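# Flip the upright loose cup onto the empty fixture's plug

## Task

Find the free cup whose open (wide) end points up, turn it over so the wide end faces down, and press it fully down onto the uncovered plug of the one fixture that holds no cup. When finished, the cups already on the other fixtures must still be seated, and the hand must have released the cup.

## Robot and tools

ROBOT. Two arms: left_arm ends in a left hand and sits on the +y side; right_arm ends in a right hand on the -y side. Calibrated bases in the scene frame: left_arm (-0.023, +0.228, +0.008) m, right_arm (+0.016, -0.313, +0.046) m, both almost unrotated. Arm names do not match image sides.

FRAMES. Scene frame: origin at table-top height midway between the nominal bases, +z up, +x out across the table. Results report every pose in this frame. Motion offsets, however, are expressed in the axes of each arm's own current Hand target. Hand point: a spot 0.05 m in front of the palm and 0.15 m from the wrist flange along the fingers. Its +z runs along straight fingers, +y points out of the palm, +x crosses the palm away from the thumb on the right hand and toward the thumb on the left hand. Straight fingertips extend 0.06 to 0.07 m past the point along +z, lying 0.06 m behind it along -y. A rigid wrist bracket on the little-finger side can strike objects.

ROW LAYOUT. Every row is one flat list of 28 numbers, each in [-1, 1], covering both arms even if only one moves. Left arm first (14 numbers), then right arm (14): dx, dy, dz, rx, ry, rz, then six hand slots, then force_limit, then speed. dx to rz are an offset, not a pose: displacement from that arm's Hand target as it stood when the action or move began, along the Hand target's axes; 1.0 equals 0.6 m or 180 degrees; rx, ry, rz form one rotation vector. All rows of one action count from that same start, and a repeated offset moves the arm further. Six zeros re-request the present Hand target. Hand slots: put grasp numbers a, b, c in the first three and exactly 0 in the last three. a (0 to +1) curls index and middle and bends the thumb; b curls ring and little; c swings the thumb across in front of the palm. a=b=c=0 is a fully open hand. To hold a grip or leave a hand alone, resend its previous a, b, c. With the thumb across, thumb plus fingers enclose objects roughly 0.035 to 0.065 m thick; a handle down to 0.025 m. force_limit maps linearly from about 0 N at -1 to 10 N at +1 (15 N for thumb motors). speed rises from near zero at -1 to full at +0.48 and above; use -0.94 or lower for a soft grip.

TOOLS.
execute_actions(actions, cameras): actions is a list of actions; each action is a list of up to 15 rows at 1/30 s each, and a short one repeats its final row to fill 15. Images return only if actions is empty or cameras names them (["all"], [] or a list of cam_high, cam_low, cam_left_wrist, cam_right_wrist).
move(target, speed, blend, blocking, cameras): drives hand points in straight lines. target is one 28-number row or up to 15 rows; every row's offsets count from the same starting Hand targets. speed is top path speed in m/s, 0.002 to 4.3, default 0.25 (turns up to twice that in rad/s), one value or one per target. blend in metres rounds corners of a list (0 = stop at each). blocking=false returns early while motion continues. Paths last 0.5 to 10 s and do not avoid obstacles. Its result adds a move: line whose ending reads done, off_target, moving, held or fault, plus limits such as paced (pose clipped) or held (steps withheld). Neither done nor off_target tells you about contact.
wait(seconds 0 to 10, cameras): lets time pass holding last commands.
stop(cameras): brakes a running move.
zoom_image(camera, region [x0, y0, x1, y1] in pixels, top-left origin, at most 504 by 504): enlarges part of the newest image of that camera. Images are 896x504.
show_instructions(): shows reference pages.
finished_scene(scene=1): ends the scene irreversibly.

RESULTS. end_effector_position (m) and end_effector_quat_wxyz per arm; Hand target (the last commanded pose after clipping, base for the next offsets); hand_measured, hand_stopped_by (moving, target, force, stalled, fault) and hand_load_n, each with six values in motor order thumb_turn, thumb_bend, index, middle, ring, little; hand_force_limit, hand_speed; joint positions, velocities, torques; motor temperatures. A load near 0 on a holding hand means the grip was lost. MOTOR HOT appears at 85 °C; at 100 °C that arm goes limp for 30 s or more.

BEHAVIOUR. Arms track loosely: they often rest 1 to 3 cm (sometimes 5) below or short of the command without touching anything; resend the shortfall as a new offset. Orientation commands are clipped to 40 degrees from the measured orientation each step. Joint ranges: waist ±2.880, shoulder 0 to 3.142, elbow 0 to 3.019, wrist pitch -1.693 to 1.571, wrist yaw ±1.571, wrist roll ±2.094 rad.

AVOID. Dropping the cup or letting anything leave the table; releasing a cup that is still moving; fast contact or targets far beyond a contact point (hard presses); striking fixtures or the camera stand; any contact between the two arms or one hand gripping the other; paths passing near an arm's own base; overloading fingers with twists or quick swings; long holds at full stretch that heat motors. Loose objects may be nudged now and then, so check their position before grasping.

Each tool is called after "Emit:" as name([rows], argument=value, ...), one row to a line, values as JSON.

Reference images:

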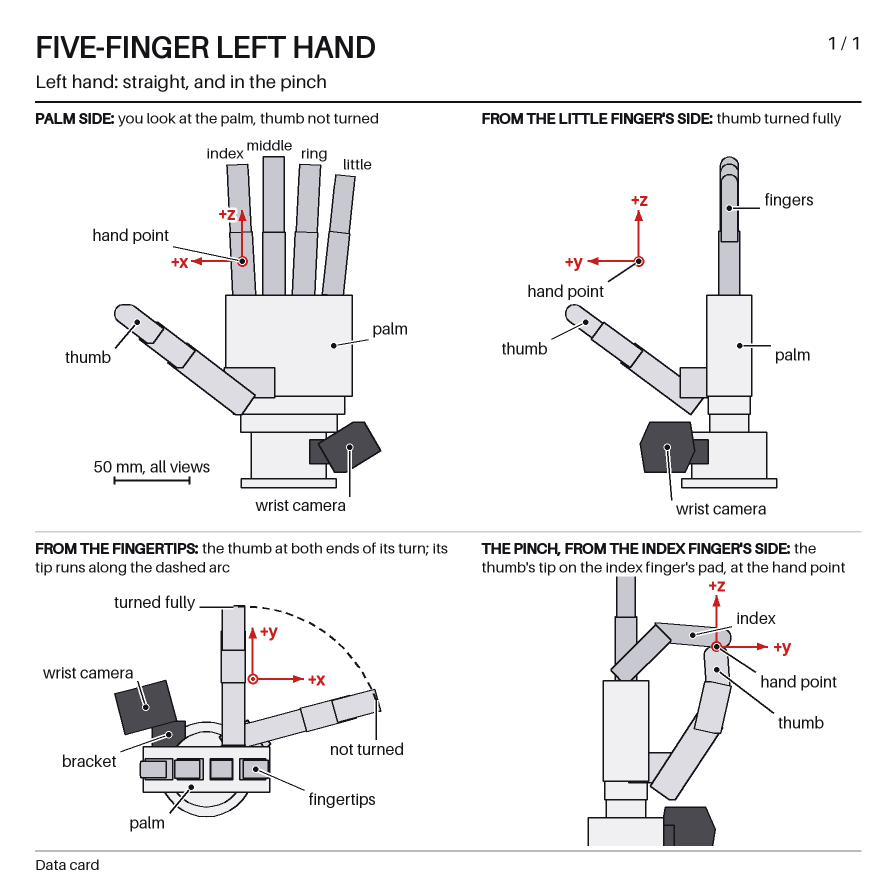

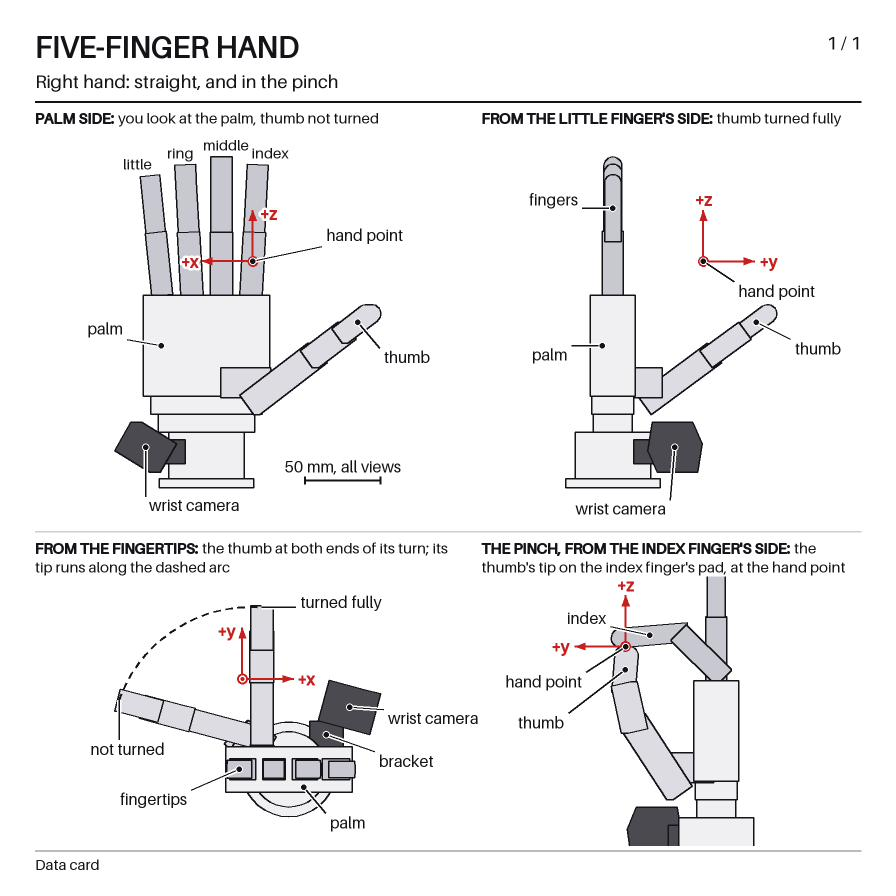

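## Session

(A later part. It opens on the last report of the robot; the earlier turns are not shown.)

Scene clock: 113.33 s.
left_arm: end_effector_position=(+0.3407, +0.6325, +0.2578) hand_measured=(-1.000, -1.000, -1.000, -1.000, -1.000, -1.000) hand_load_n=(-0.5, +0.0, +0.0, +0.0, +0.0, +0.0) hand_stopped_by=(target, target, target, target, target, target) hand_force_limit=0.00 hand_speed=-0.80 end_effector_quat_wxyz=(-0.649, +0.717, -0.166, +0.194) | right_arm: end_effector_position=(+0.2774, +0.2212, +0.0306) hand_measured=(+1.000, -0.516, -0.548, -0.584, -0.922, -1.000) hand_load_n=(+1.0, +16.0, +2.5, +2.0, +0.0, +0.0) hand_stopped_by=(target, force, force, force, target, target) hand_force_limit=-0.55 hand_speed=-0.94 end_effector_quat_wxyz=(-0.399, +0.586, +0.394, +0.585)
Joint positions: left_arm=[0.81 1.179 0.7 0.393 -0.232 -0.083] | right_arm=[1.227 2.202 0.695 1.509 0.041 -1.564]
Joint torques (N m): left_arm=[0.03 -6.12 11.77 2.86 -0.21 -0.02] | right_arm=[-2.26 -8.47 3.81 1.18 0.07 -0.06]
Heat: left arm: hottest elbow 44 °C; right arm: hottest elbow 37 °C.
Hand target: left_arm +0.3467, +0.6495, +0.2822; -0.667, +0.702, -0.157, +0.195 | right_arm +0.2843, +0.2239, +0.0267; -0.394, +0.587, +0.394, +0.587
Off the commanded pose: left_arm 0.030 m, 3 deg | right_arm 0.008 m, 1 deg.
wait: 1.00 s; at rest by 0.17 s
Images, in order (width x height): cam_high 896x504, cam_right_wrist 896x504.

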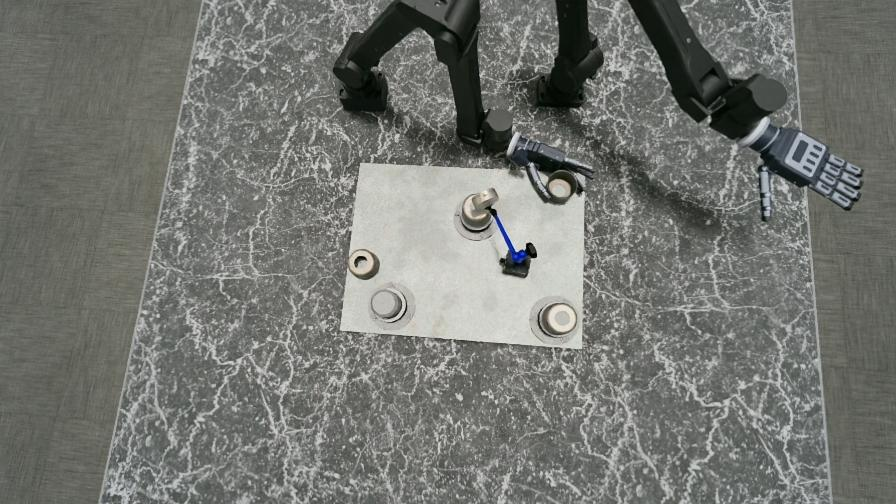

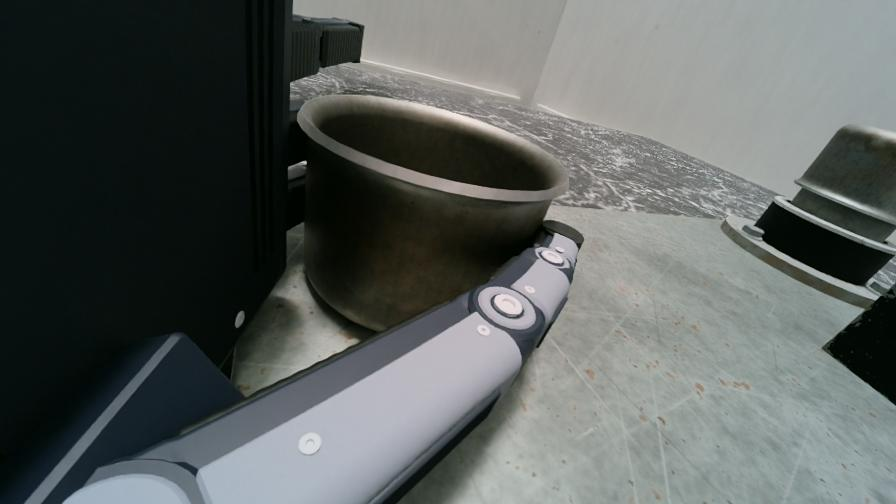

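Emit:
move(target=[0,0,0,0,0,0,0,0,0,0,0,0,0,-0.8,0.1,0,0,0,0,0,0.52,0,1,0,0,0,-0.55,-0.94], speed=0.06, cameras=["cam_high","cam_low","cam_right_wrist"])

Emit:
zoom_image(camera="cam_low", region=[480, 120, 680, 300])

Scene clock: 115.40 s.
left_arm: end_effector_position=(+0.3407, +0.6325, +0.2578) hand_measured=(-1.000, -1.000, -1.000, -1.000, -1.000, -1.000) hand_load_n=(+0.0, +0.0, +0.0, +0.0, +0.0, +0.0) hand_stopped_by=(target, target, target, target, target, target) hand_force_limit=0.00 hand_speed=-0.80 end_effector_quat_wxyz=(-0.649, +0.717, -0.166, +0.194) | right_arm: end_effector_position=(+0.2782, +0.2234, +0.0682) hand_measured=(+1.000, -0.516, -0.548, -0.584, -0.922, -1.000) hand_load_n=(+2.0, +16.0, +2.5, +1.5, +0.0, +0.0) hand_stopped_by=(target, force, force, force, target, target) hand_force_limit=-0.55 hand_speed=-0.94 end_effector_quat_wxyz=(-0.391, +0.596, +0.401, +0.575)
Joint positions: left_arm=[0.81 1.179 0.7 0.393 -0.232 -0.083] | right_arm=[1.227 2.044 0.666 1.345 0.041 -1.564]
Joint torques (N m): left_arm=[0.73 -6.24 11.88 2.88 -0.21 -0.02] | right_arm=[-2.26 -11.22 3.26 1.59 0.09 -0.06]
Motor temperatures (°C): left_arm=[37 33 45 30 28 31] | right_arm=[28 34 37 35 29 29]
Heat: left arm: hottest elbow 45 °C; right arm: hottest elbow 37 °C.
Hand target: left_arm +0.3467, +0.6495, +0.2822; -0.667, +0.702, -0.157, +0.195 | right_arm +0.2843, +0.2239, +0.0867; -0.394, +0.587, +0.394, +0.587
Off the commanded pose: left_arm 0.030 m, 3 deg | right_arm 0.019 m, 2 deg.
move: off_target (left_arm, right_arm)
Images, in order (width x height): cam_high 896x504, cam_low 896x504, cam_right_wrist 896x504.

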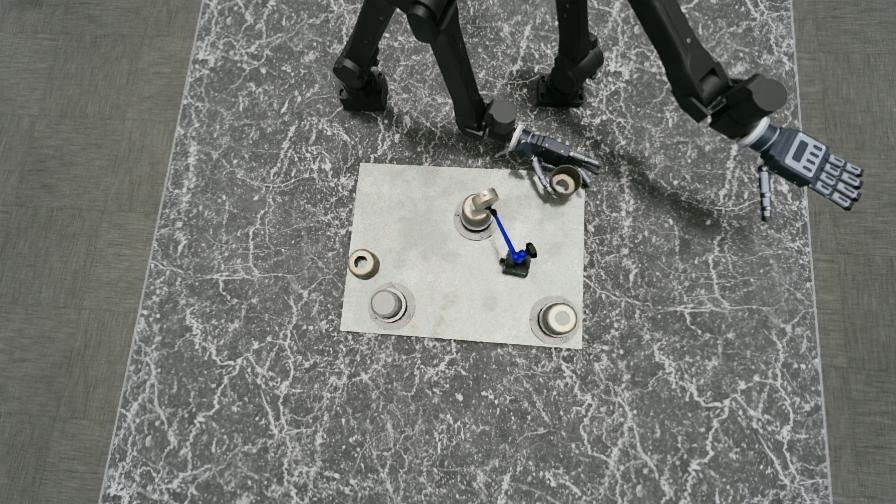

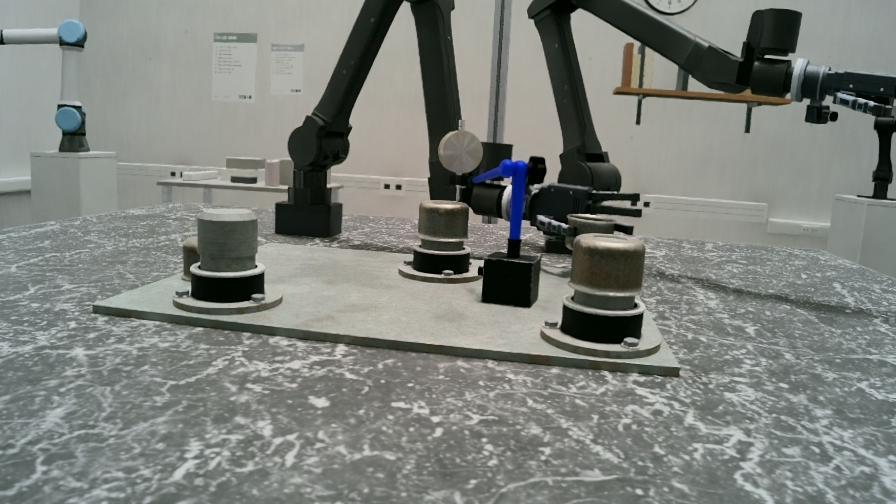

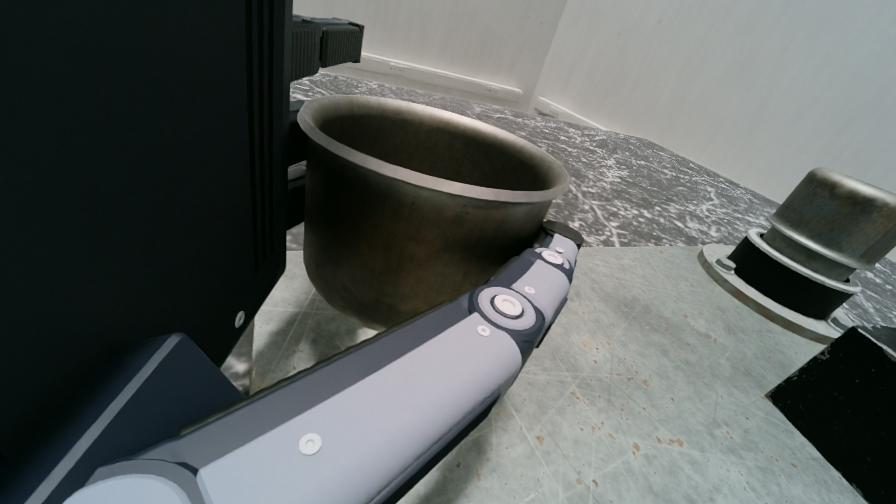

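Scaled by 2.520 from the camera's 896x504 image, which has a finer 1280x720 frame.

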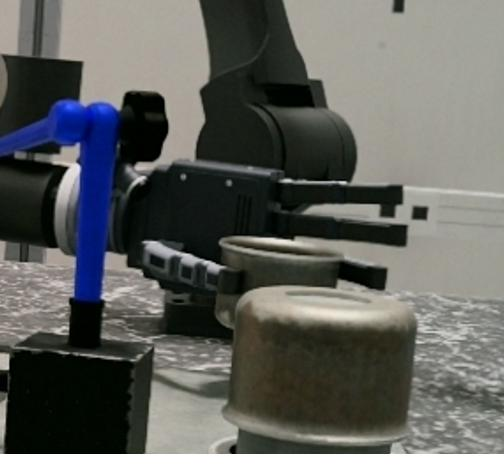

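Emit:
move([
  [0,0,0,0,0,0,0,0,0,0,0,0,0,-0.8,0.2722,0.0115,-0.2005,0,0,0,0.52,0,1,0,0,0,-0.55,-0.94],
  [0,0,0,0,0,0,0,0,0,0,0,0,0,-0.8,0.4555,0.1207,-0.444,0,0,0,0.52,0,1,0,0,0,-0.55,-0.94],
  [0,0,0,0,0,0,0,0,0,0,0,0,0,-0.8,0.4555,0.5093,-0.6447,-0.0988,0.0988,0.4928,0.52,0,1,0,0,0,-0.55,-0.94],
], speed=0.22, blend=[0.05, 0.05, 0], cameras=["all"])

Scene clock: 125.17 s.
left_arm: end_effector_position=(+0.3407, +0.6325, +0.2578) hand_measured=(-1.000, -1.000, -1.000, -1.000, -1.000, -1.000) hand_load_n=(+0.0, +0.0, -0.5, +0.0, +0.0, +0.0) hand_stopped_by=(target, target, target, target, target, target) hand_force_limit=0.00 hand_speed=-0.80 end_effector_quat_wxyz=(-0.649, +0.717, -0.166, +0.194) | right_arm: end_effector_position=(+0.4062, -0.2437, +0.3248) hand_measured=(+1.000, -0.516, -0.548, -0.584, -0.922, -1.000) hand_load_n=(+1.0, +16.0, +2.0, +1.5, +0.0, +0.0) hand_stopped_by=(target, force, force, force, target, target) hand_force_limit=-0.55 hand_speed=-0.94 end_effector_quat_wxyz=(+0.649, -0.658, +0.290, -0.248)
Joint positions: left_arm=[0.81 1.179 0.7 0.393 -0.232 -0.083] | right_arm=[-0.318 0.961 0.613 0.271 -1.105 -0.018]
Joint torques (N m): left_arm=[0.38 -6.18 11.88 2.91 -0.19 0] | right_arm=[-2.2 -1.26 14.3 1.44 -0.1 0.21]
Heat: left arm: hottest elbow 46 °C; right arm: hottest elbow 38 °C.
Hand target: left_arm +0.3467, +0.6495, +0.2822; -0.667, +0.702, -0.157, +0.195 | right_arm +0.4204, -0.2499, +0.3599; +0.653, -0.653, +0.270, -0.270
Off the commanded pose: left_arm 0.030 m, 3 deg | right_arm 0.038 m, 4 deg.
move: off_target (left_arm, right_arm)

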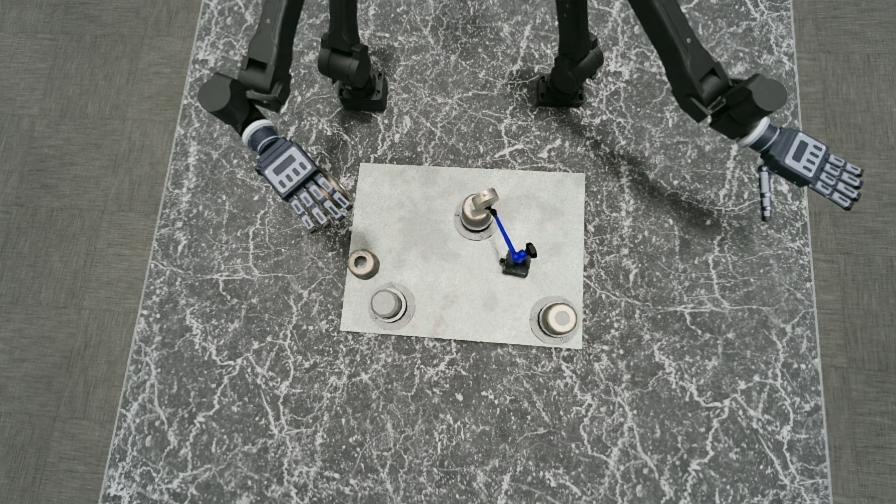

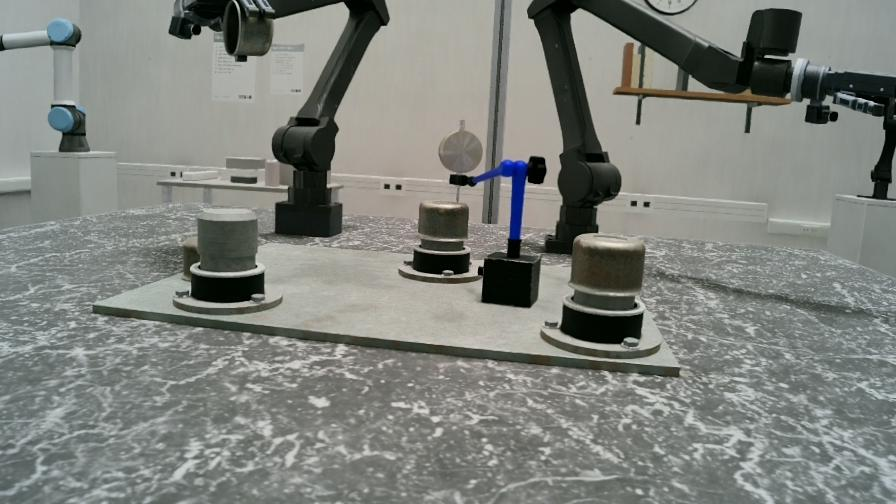

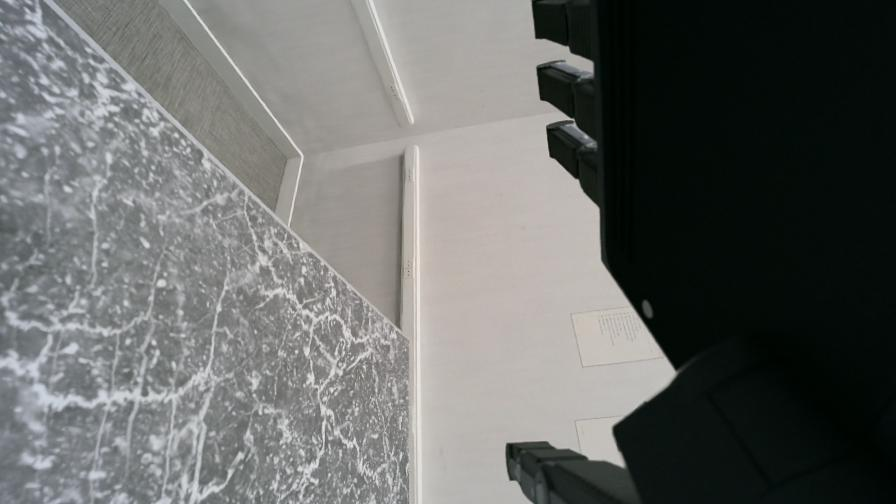

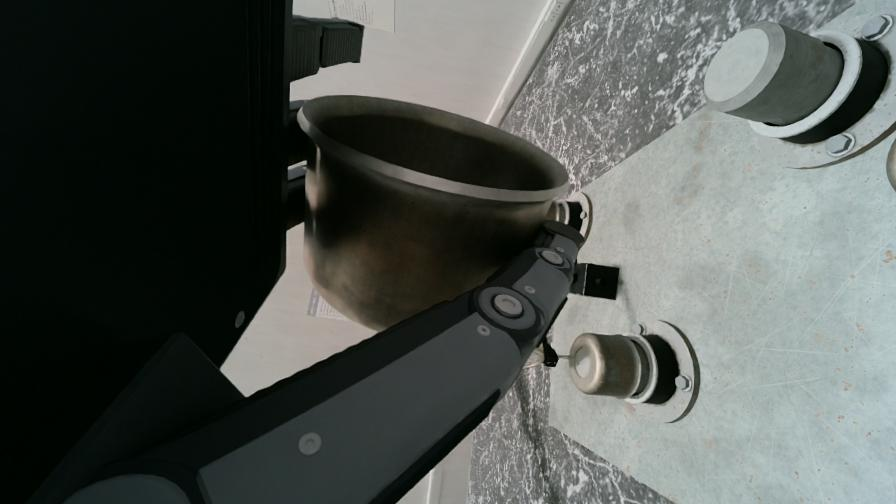

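Emit:
move(target=[0,0,0,0,0,0,0,0,0,0,0,0,0,-0.8,0.1355,0,0.1709,-0.1001,-0.1001,0.4927,0.52,0,1,0,0,0,-0.55,-0.94], speed=0.22, cameras=["cam_high","cam_low","cam_right_wrist"])

Scene clock: 132.27 s.
left_arm: end_effector_position=(+0.3407, +0.6325, +0.2578) hand_measured=(-1.000, -1.000, -1.000, -1.000, -1.000, -1.000) hand_load_n=(+0.0, +0.0, +0.0, +0.0, +0.0, +0.0) hand_stopped_by=(target, target, target, target, target, target) hand_force_limit=0.00 hand_speed=-0.80 end_effector_quat_wxyz=(-0.649, +0.717, -0.166, +0.194) | right_arm: end_effector_position=(+0.5492, -0.2395, +0.3586) hand_measured=(+1.000, -0.516, -0.548, -0.584, -0.922, -1.000) hand_load_n=(+0.0, +16.0, +2.0, +2.0, +0.0, +0.0) hand_stopped_by=(target, force, force, force, target, target) hand_force_limit=-0.55 hand_speed=-0.94 end_effector_quat_wxyz=(+0.586, -0.397, +0.589, +0.390)
Joint positions: left_arm=[0.81 1.179 0.7 0.393 -0.232 -0.083] | right_arm=[-0.249 1.698 1.119 0.516 -1.426 1.503]
Joint torques (N m): left_arm=[0.32 -6.12 11.99 2.89 -0.19 0] | right_arm=[-0.5 -9.17 7.91 1.48 0.12 0.33]
Heat: left arm: hottest elbow 46 °C; right arm: hottest elbow 40 °C.
Hand target: left_arm +0.3467, +0.6495, +0.2822; -0.667, +0.702, -0.157, +0.195 | right_arm +0.5504, -0.2348, +0.3599; +0.586, -0.396, +0.586, +0.396
Off the commanded pose: left_arm 0.030 m, 3 deg | right_arm 0.005 m, 1 deg.
move: off_target (left_arm)
Images, in order (width x height): cam_high 896x504, cam_low 896x504, cam_right_wrist 896x504.

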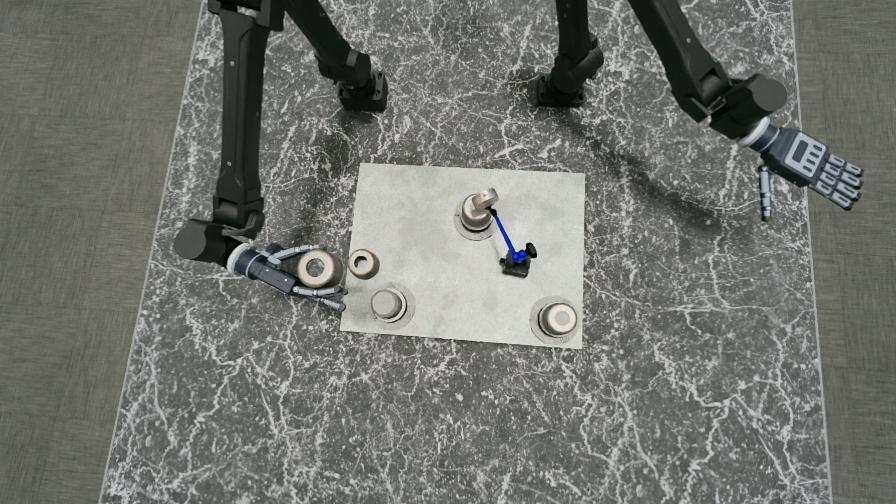

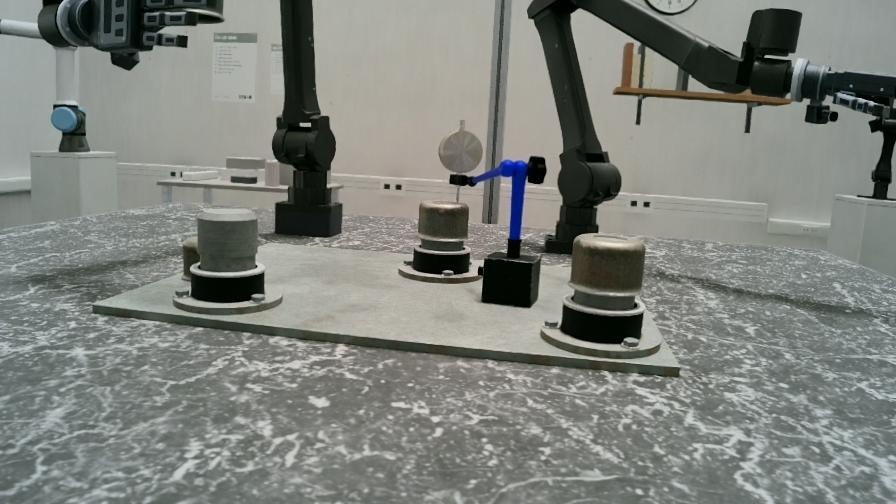

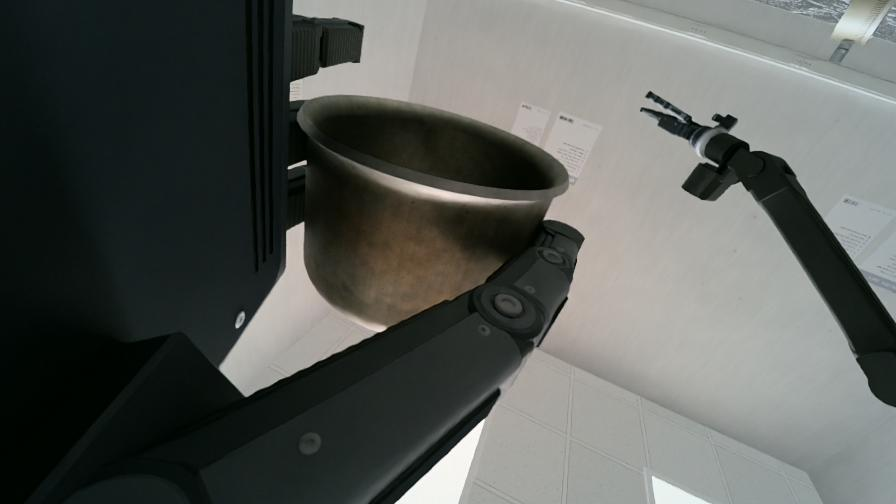

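Emit:
move(target=[0,0,0,0,0,0,0,0,0,0,0,0,0,-0.8,0.1667,-0.0057,0.1461,0,0,0,0.52,0,1,0,0,0,-0.55,-0.94], speed=0.15, cameras=["cam_high","cam_low","cam_right_wrist"])

Emit:
zoom_image(camera="cam_high", region=[300, 200, 450, 350])

Emit:
zoom_image(camera="cam_low", region=[80, 60, 330, 310])

Scene clock: 135.20 s.
left_arm: end_effector_position=(+0.3407, +0.6325, +0.2578) hand_measured=(-1.000, -1.000, -1.000, -1.000, -1.000, -1.000) hand_load_n=(+0.0, +0.0, +0.0, +0.0, +0.0, +0.0) hand_stopped_by=(target, target, target, target, target, target) hand_force_limit=0.00 hand_speed=-0.80 end_effector_quat_wxyz=(-0.649, +0.717, -0.166, +0.194) | right_arm: end_effector_position=(+0.5823, -0.1568, +0.2503) hand_measured=(+1.000, -0.516, -0.548, -0.584, -0.922, -1.000) hand_load_n=(+0.0, +16.0, +2.5, +2.0, +0.0, +0.0) hand_stopped_by=(target, force, force, force, target, target) hand_force_limit=-0.55 hand_speed=-0.94 end_effector_quat_wxyz=(+0.580, -0.393, +0.593, +0.397)
Joint positions: left_arm=[0.81 1.179 0.7 0.393 -0.232 -0.083] | right_arm=[-0.088 1.933 1.099 0.791 -1.27 1.546]
Joint torques (N m): left_arm=[0.32 -6.12 11.92 2.89 -0.2 -0.04] | right_arm=[-0.79 -11.4 7.76 1.72 0.17 0.33]
Heat: left arm: hottest elbow 47 °C; right arm: hottest elbow 40 °C.
Hand target: left_arm +0.3467, +0.6495, +0.2822; -0.667, +0.702, -0.157, +0.195 | right_arm +0.5863, -0.1548, +0.2599; +0.586, -0.395, +0.586, +0.396
Off the commanded pose: left_arm 0.030 m, 3 deg | right_arm 0.011 m, 1 deg.
move: off_target (left_arm, right_arm)
Images, in order (width x height): cam_high 896x504, cam_low 896x504, cam_right_wrist 896x504.

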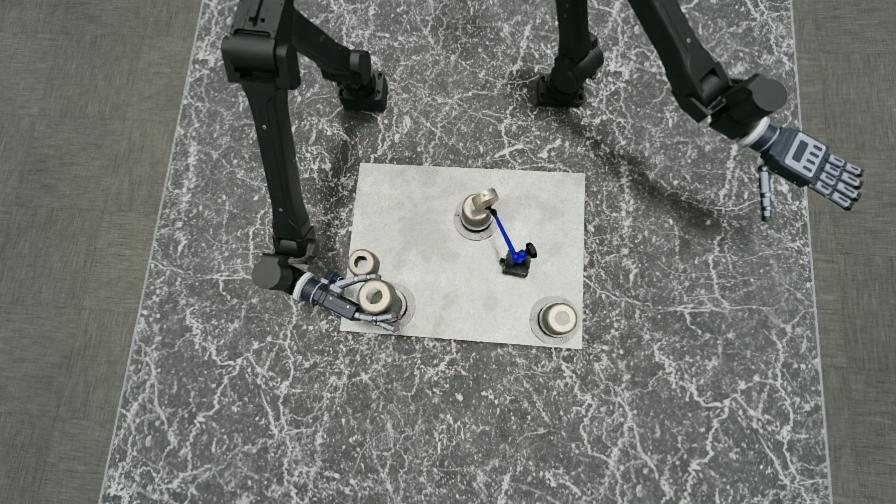

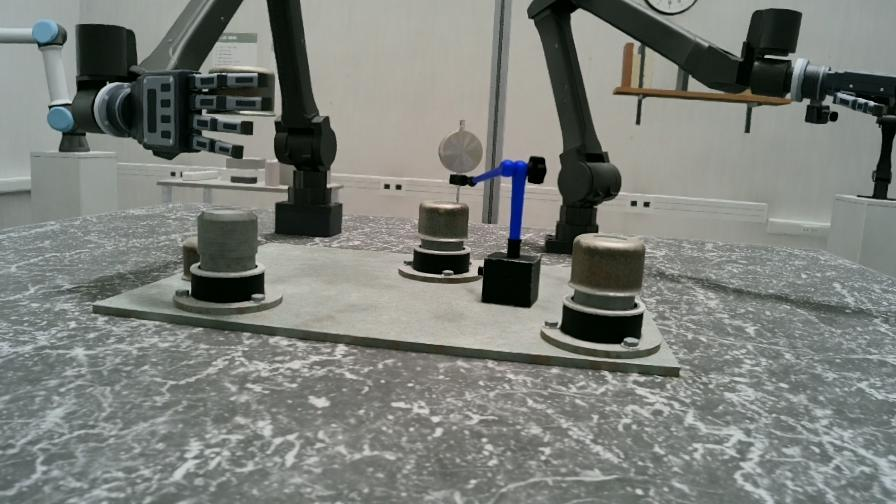

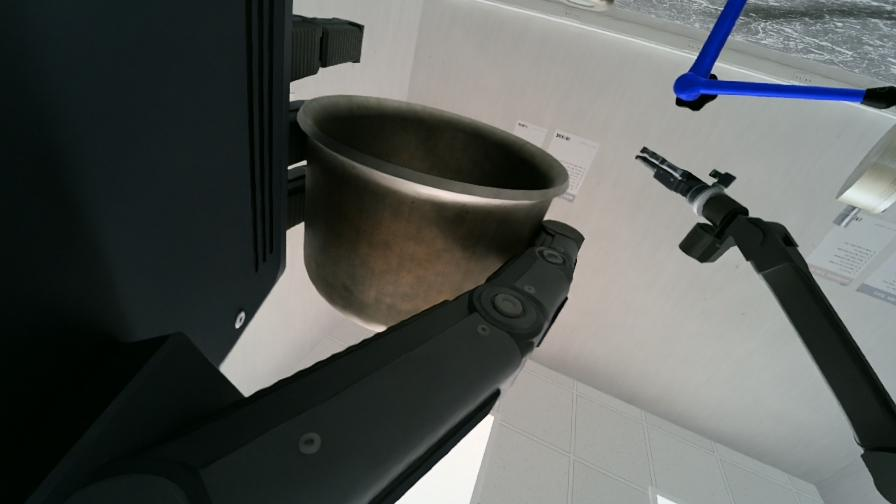

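Scaled by 3.360 from the camera's 896x504 image, which has a finer 1280x720 frame.

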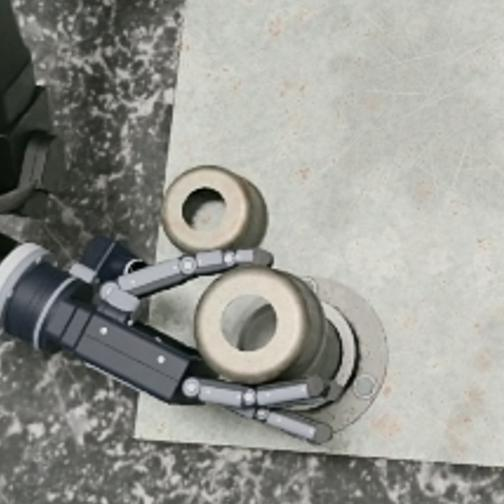

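Scaled by 2.016 from the camera's 896x504 image, which has a finer 1280x720 frame.

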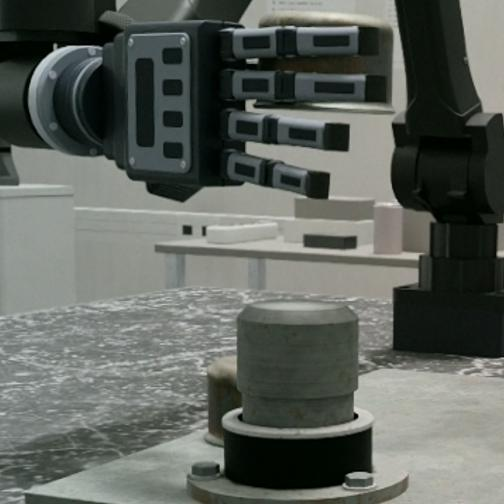

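Emit:
move(target=[0,0,0,0,0,0,0,0,0,0,0,0,0,-0.8,0.135,-0.005,-0.0124,0,0,0,0.52,0,1,0,0,0,-0.55,-0.94], speed=0.1, cameras=["cam_high","cam_low","cam_right_wrist"])

Emit:
zoom_image(camera="cam_high", region=[320, 230, 440, 350])

Emit:
zoom_image(camera="cam_low", region=[130, 140, 310, 320])

Scene clock: 139.27 s.
left_arm: end_effector_position=(+0.3407, +0.6325, +0.2578) hand_measured=(-1.000, -1.000, -1.000, -1.000, -1.000, -1.000) hand_load_n=(+0.0, +0.0, +0.0, +0.0, +0.0, +0.0) hand_stopped_by=(target, target, target, target, target, target) hand_force_limit=0.00 hand_speed=-0.80 end_effector_quat_wxyz=(-0.649, +0.717, -0.166, +0.194) | right_arm: end_effector_position=(+0.5828, -0.1602, +0.1743) hand_measured=(+1.000, -0.516, -0.548, -0.584, -0.922, -1.000) hand_load_n=(+0.0, +16.0, +2.5, +2.5, +0.0, +0.0) hand_stopped_by=(target, force, force, force, target, target) hand_force_limit=-0.55 hand_speed=-0.94 end_effector_quat_wxyz=(+0.582, -0.396, +0.590, +0.396)
Joint positions: left_arm=[0.81 1.179 0.7 0.393 -0.232 -0.083] | right_arm=[-0.094 2.101 1.099 0.969 -1.278 1.546]
Joint torques (N m): left_arm=[0.03 -5.71 11.92 2.88 -0.2 -0.01] | right_arm=[-1.55 -11.58 6.39 1.72 -0.04 0.32]
Heat: left arm: hottest elbow 47 °C; right arm: hottest elbow 39 °C.
Hand target: left_arm +0.3467, +0.6495, +0.2822; -0.667, +0.702, -0.157, +0.195 | right_arm +0.5864, -0.1628, +0.1787; +0.586, -0.395, +0.586, +0.396
Off the commanded pose: left_arm 0.030 m, 3 deg | right_arm 0.006 m, 1 deg.
move: off_target (left_arm)
Images, in order (width x height): cam_high 896x504, cam_low 896x504, cam_right_wrist 896x504.

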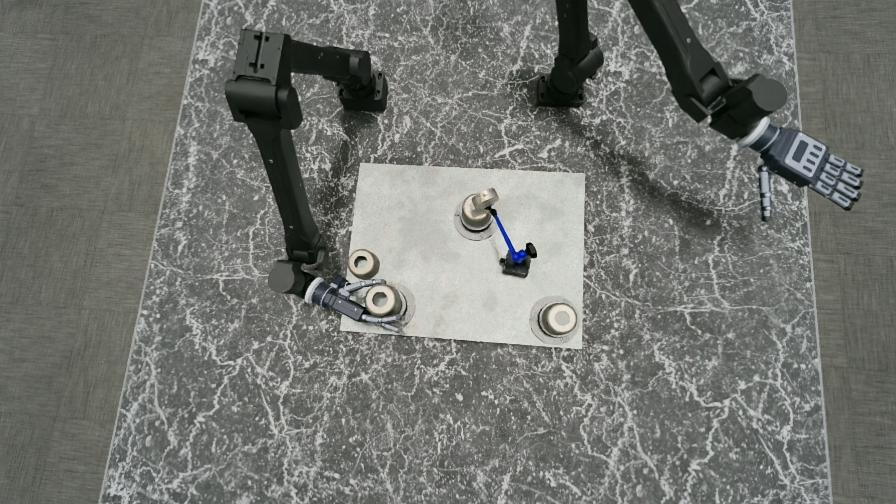

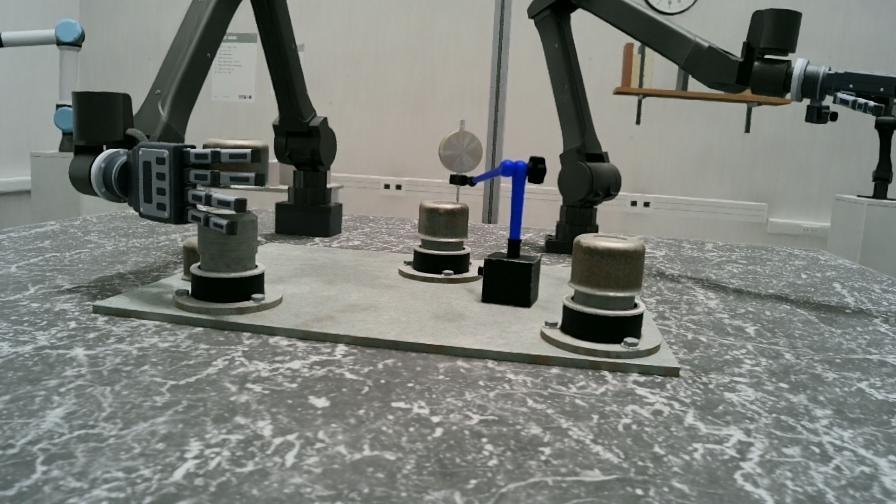

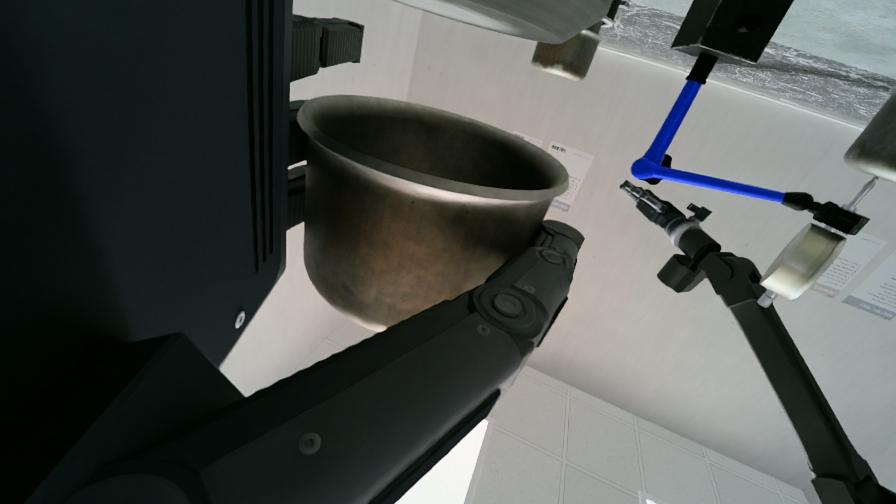

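Scaled by 4.200 from the camera's 896x504 image, which has a finer 1280x720 frame.

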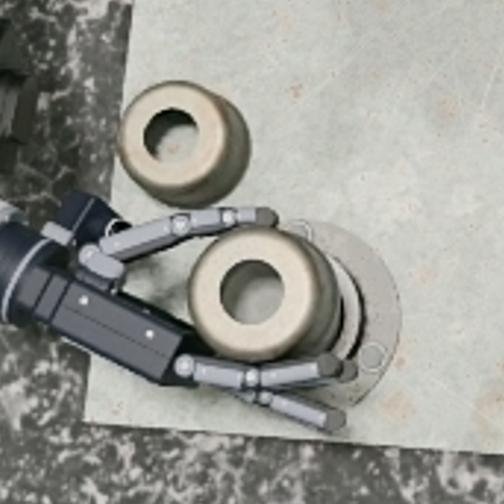

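Scaled by 2.800 from the camera's 896x504 image, which has a finer 1280x720 frame.

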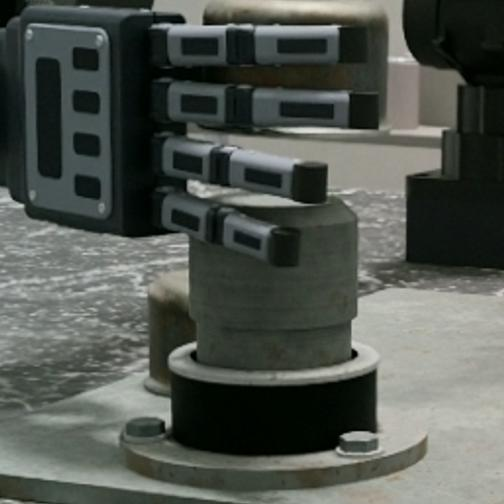

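Emit:
move(target=[0,0,0,0,0,0,0,0,0,0,0,0,0,-0.8,0.03,-0.0094,-0.0142,0,0,0,0.52,0,1,0,0,0,-0.55,-0.94], speed=0.06, cameras=["cam_high","cam_low","cam_right_wrist"])

Emit:
zoom_image(camera="cam_high", region=[320, 230, 440, 350])

Emit:
zoom_image(camera="cam_low", region=[130, 140, 310, 320])

Scene clock: 151.67 s.
left_arm: end_effector_position=(+0.3407, +0.6325, +0.2578) hand_measured=(-1.000, -1.000, -1.000, -1.000, -1.000, -1.000) hand_load_n=(-0.5, +0.0, +0.0, +0.0, +0.0, +0.0) hand_stopped_by=(target, target, target, target, target, target) hand_force_limit=0.00 hand_speed=-0.80 end_effector_quat_wxyz=(-0.649, +0.717, -0.166, +0.194) | right_arm: end_effector_position=(+0.5797, -0.1667, +0.1522) hand_measured=(+1.000, -0.516, -0.548, -0.584, -0.922, -1.000) hand_load_n=(+0.0, +16.0, +2.5, +2.0, +0.0, +0.0) hand_stopped_by=(target, force, force, force, target, target) hand_force_limit=-0.55 hand_speed=-0.94 end_effector_quat_wxyz=(+0.576, -0.393, +0.593, +0.401)
Joint positions: left_arm=[0.81 1.179 0.7 0.393 -0.232 -0.083] | right_arm=[-0.106 2.147 1.099 0.998 -1.296 1.546]
Joint torques (N m): left_arm=[0.32 -6.53 11.92 2.8 -0.18 -0.02] | right_arm=[-2.2 -12.1 7.21 1.68 -0.07 0.3]
Heat: left arm: hottest elbow 48 °C; right arm: hottest elbow 39 °C.
Hand target: left_arm +0.3467, +0.6495, +0.2822; -0.667, +0.702, -0.157, +0.195 | right_arm +0.5883, -0.1728, +0.1608; +0.586, -0.396, +0.586, +0.396
Off the commanded pose: left_arm 0.030 m, 3 deg | right_arm 0.014 m, 2 deg.
move: off_target (left_arm, right_arm)
Images, in order (width x height): cam_high 896x504, cam_low 896x504, cam_right_wrist 896x504.

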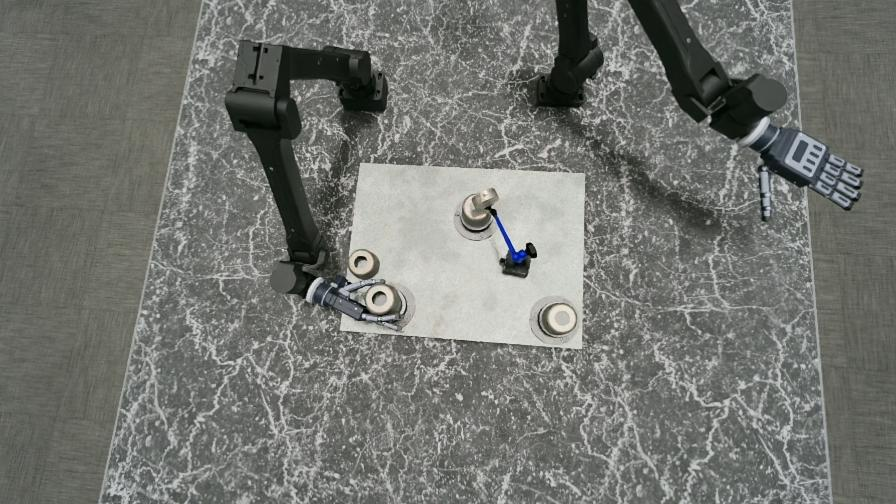

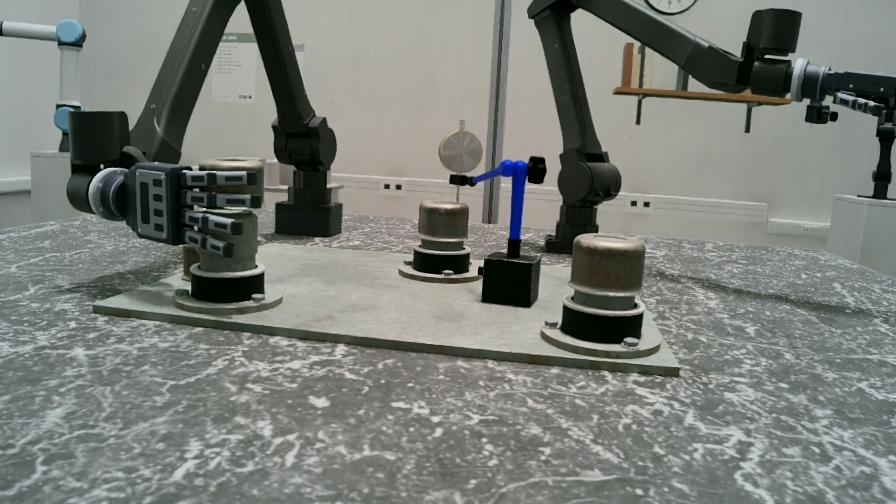

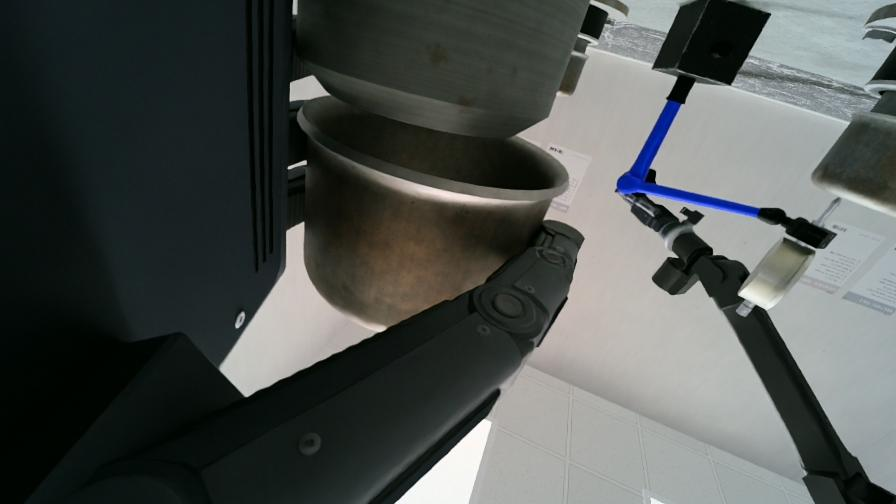

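Scaled by 4.200 from the camera's 896x504 image, which has a finer 1280x720 frame.

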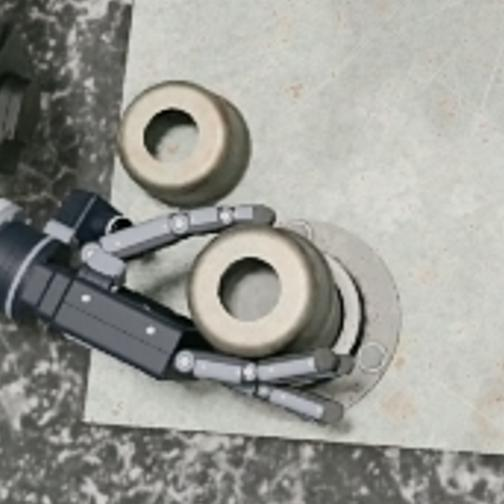

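Scaled by 2.800 from the camera's 896x504 image, which has a finer 1280x720 frame.

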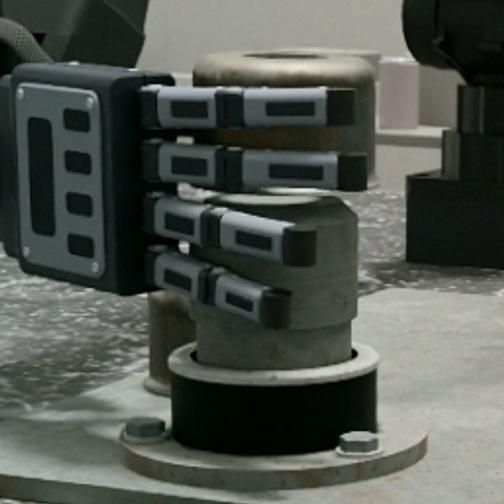

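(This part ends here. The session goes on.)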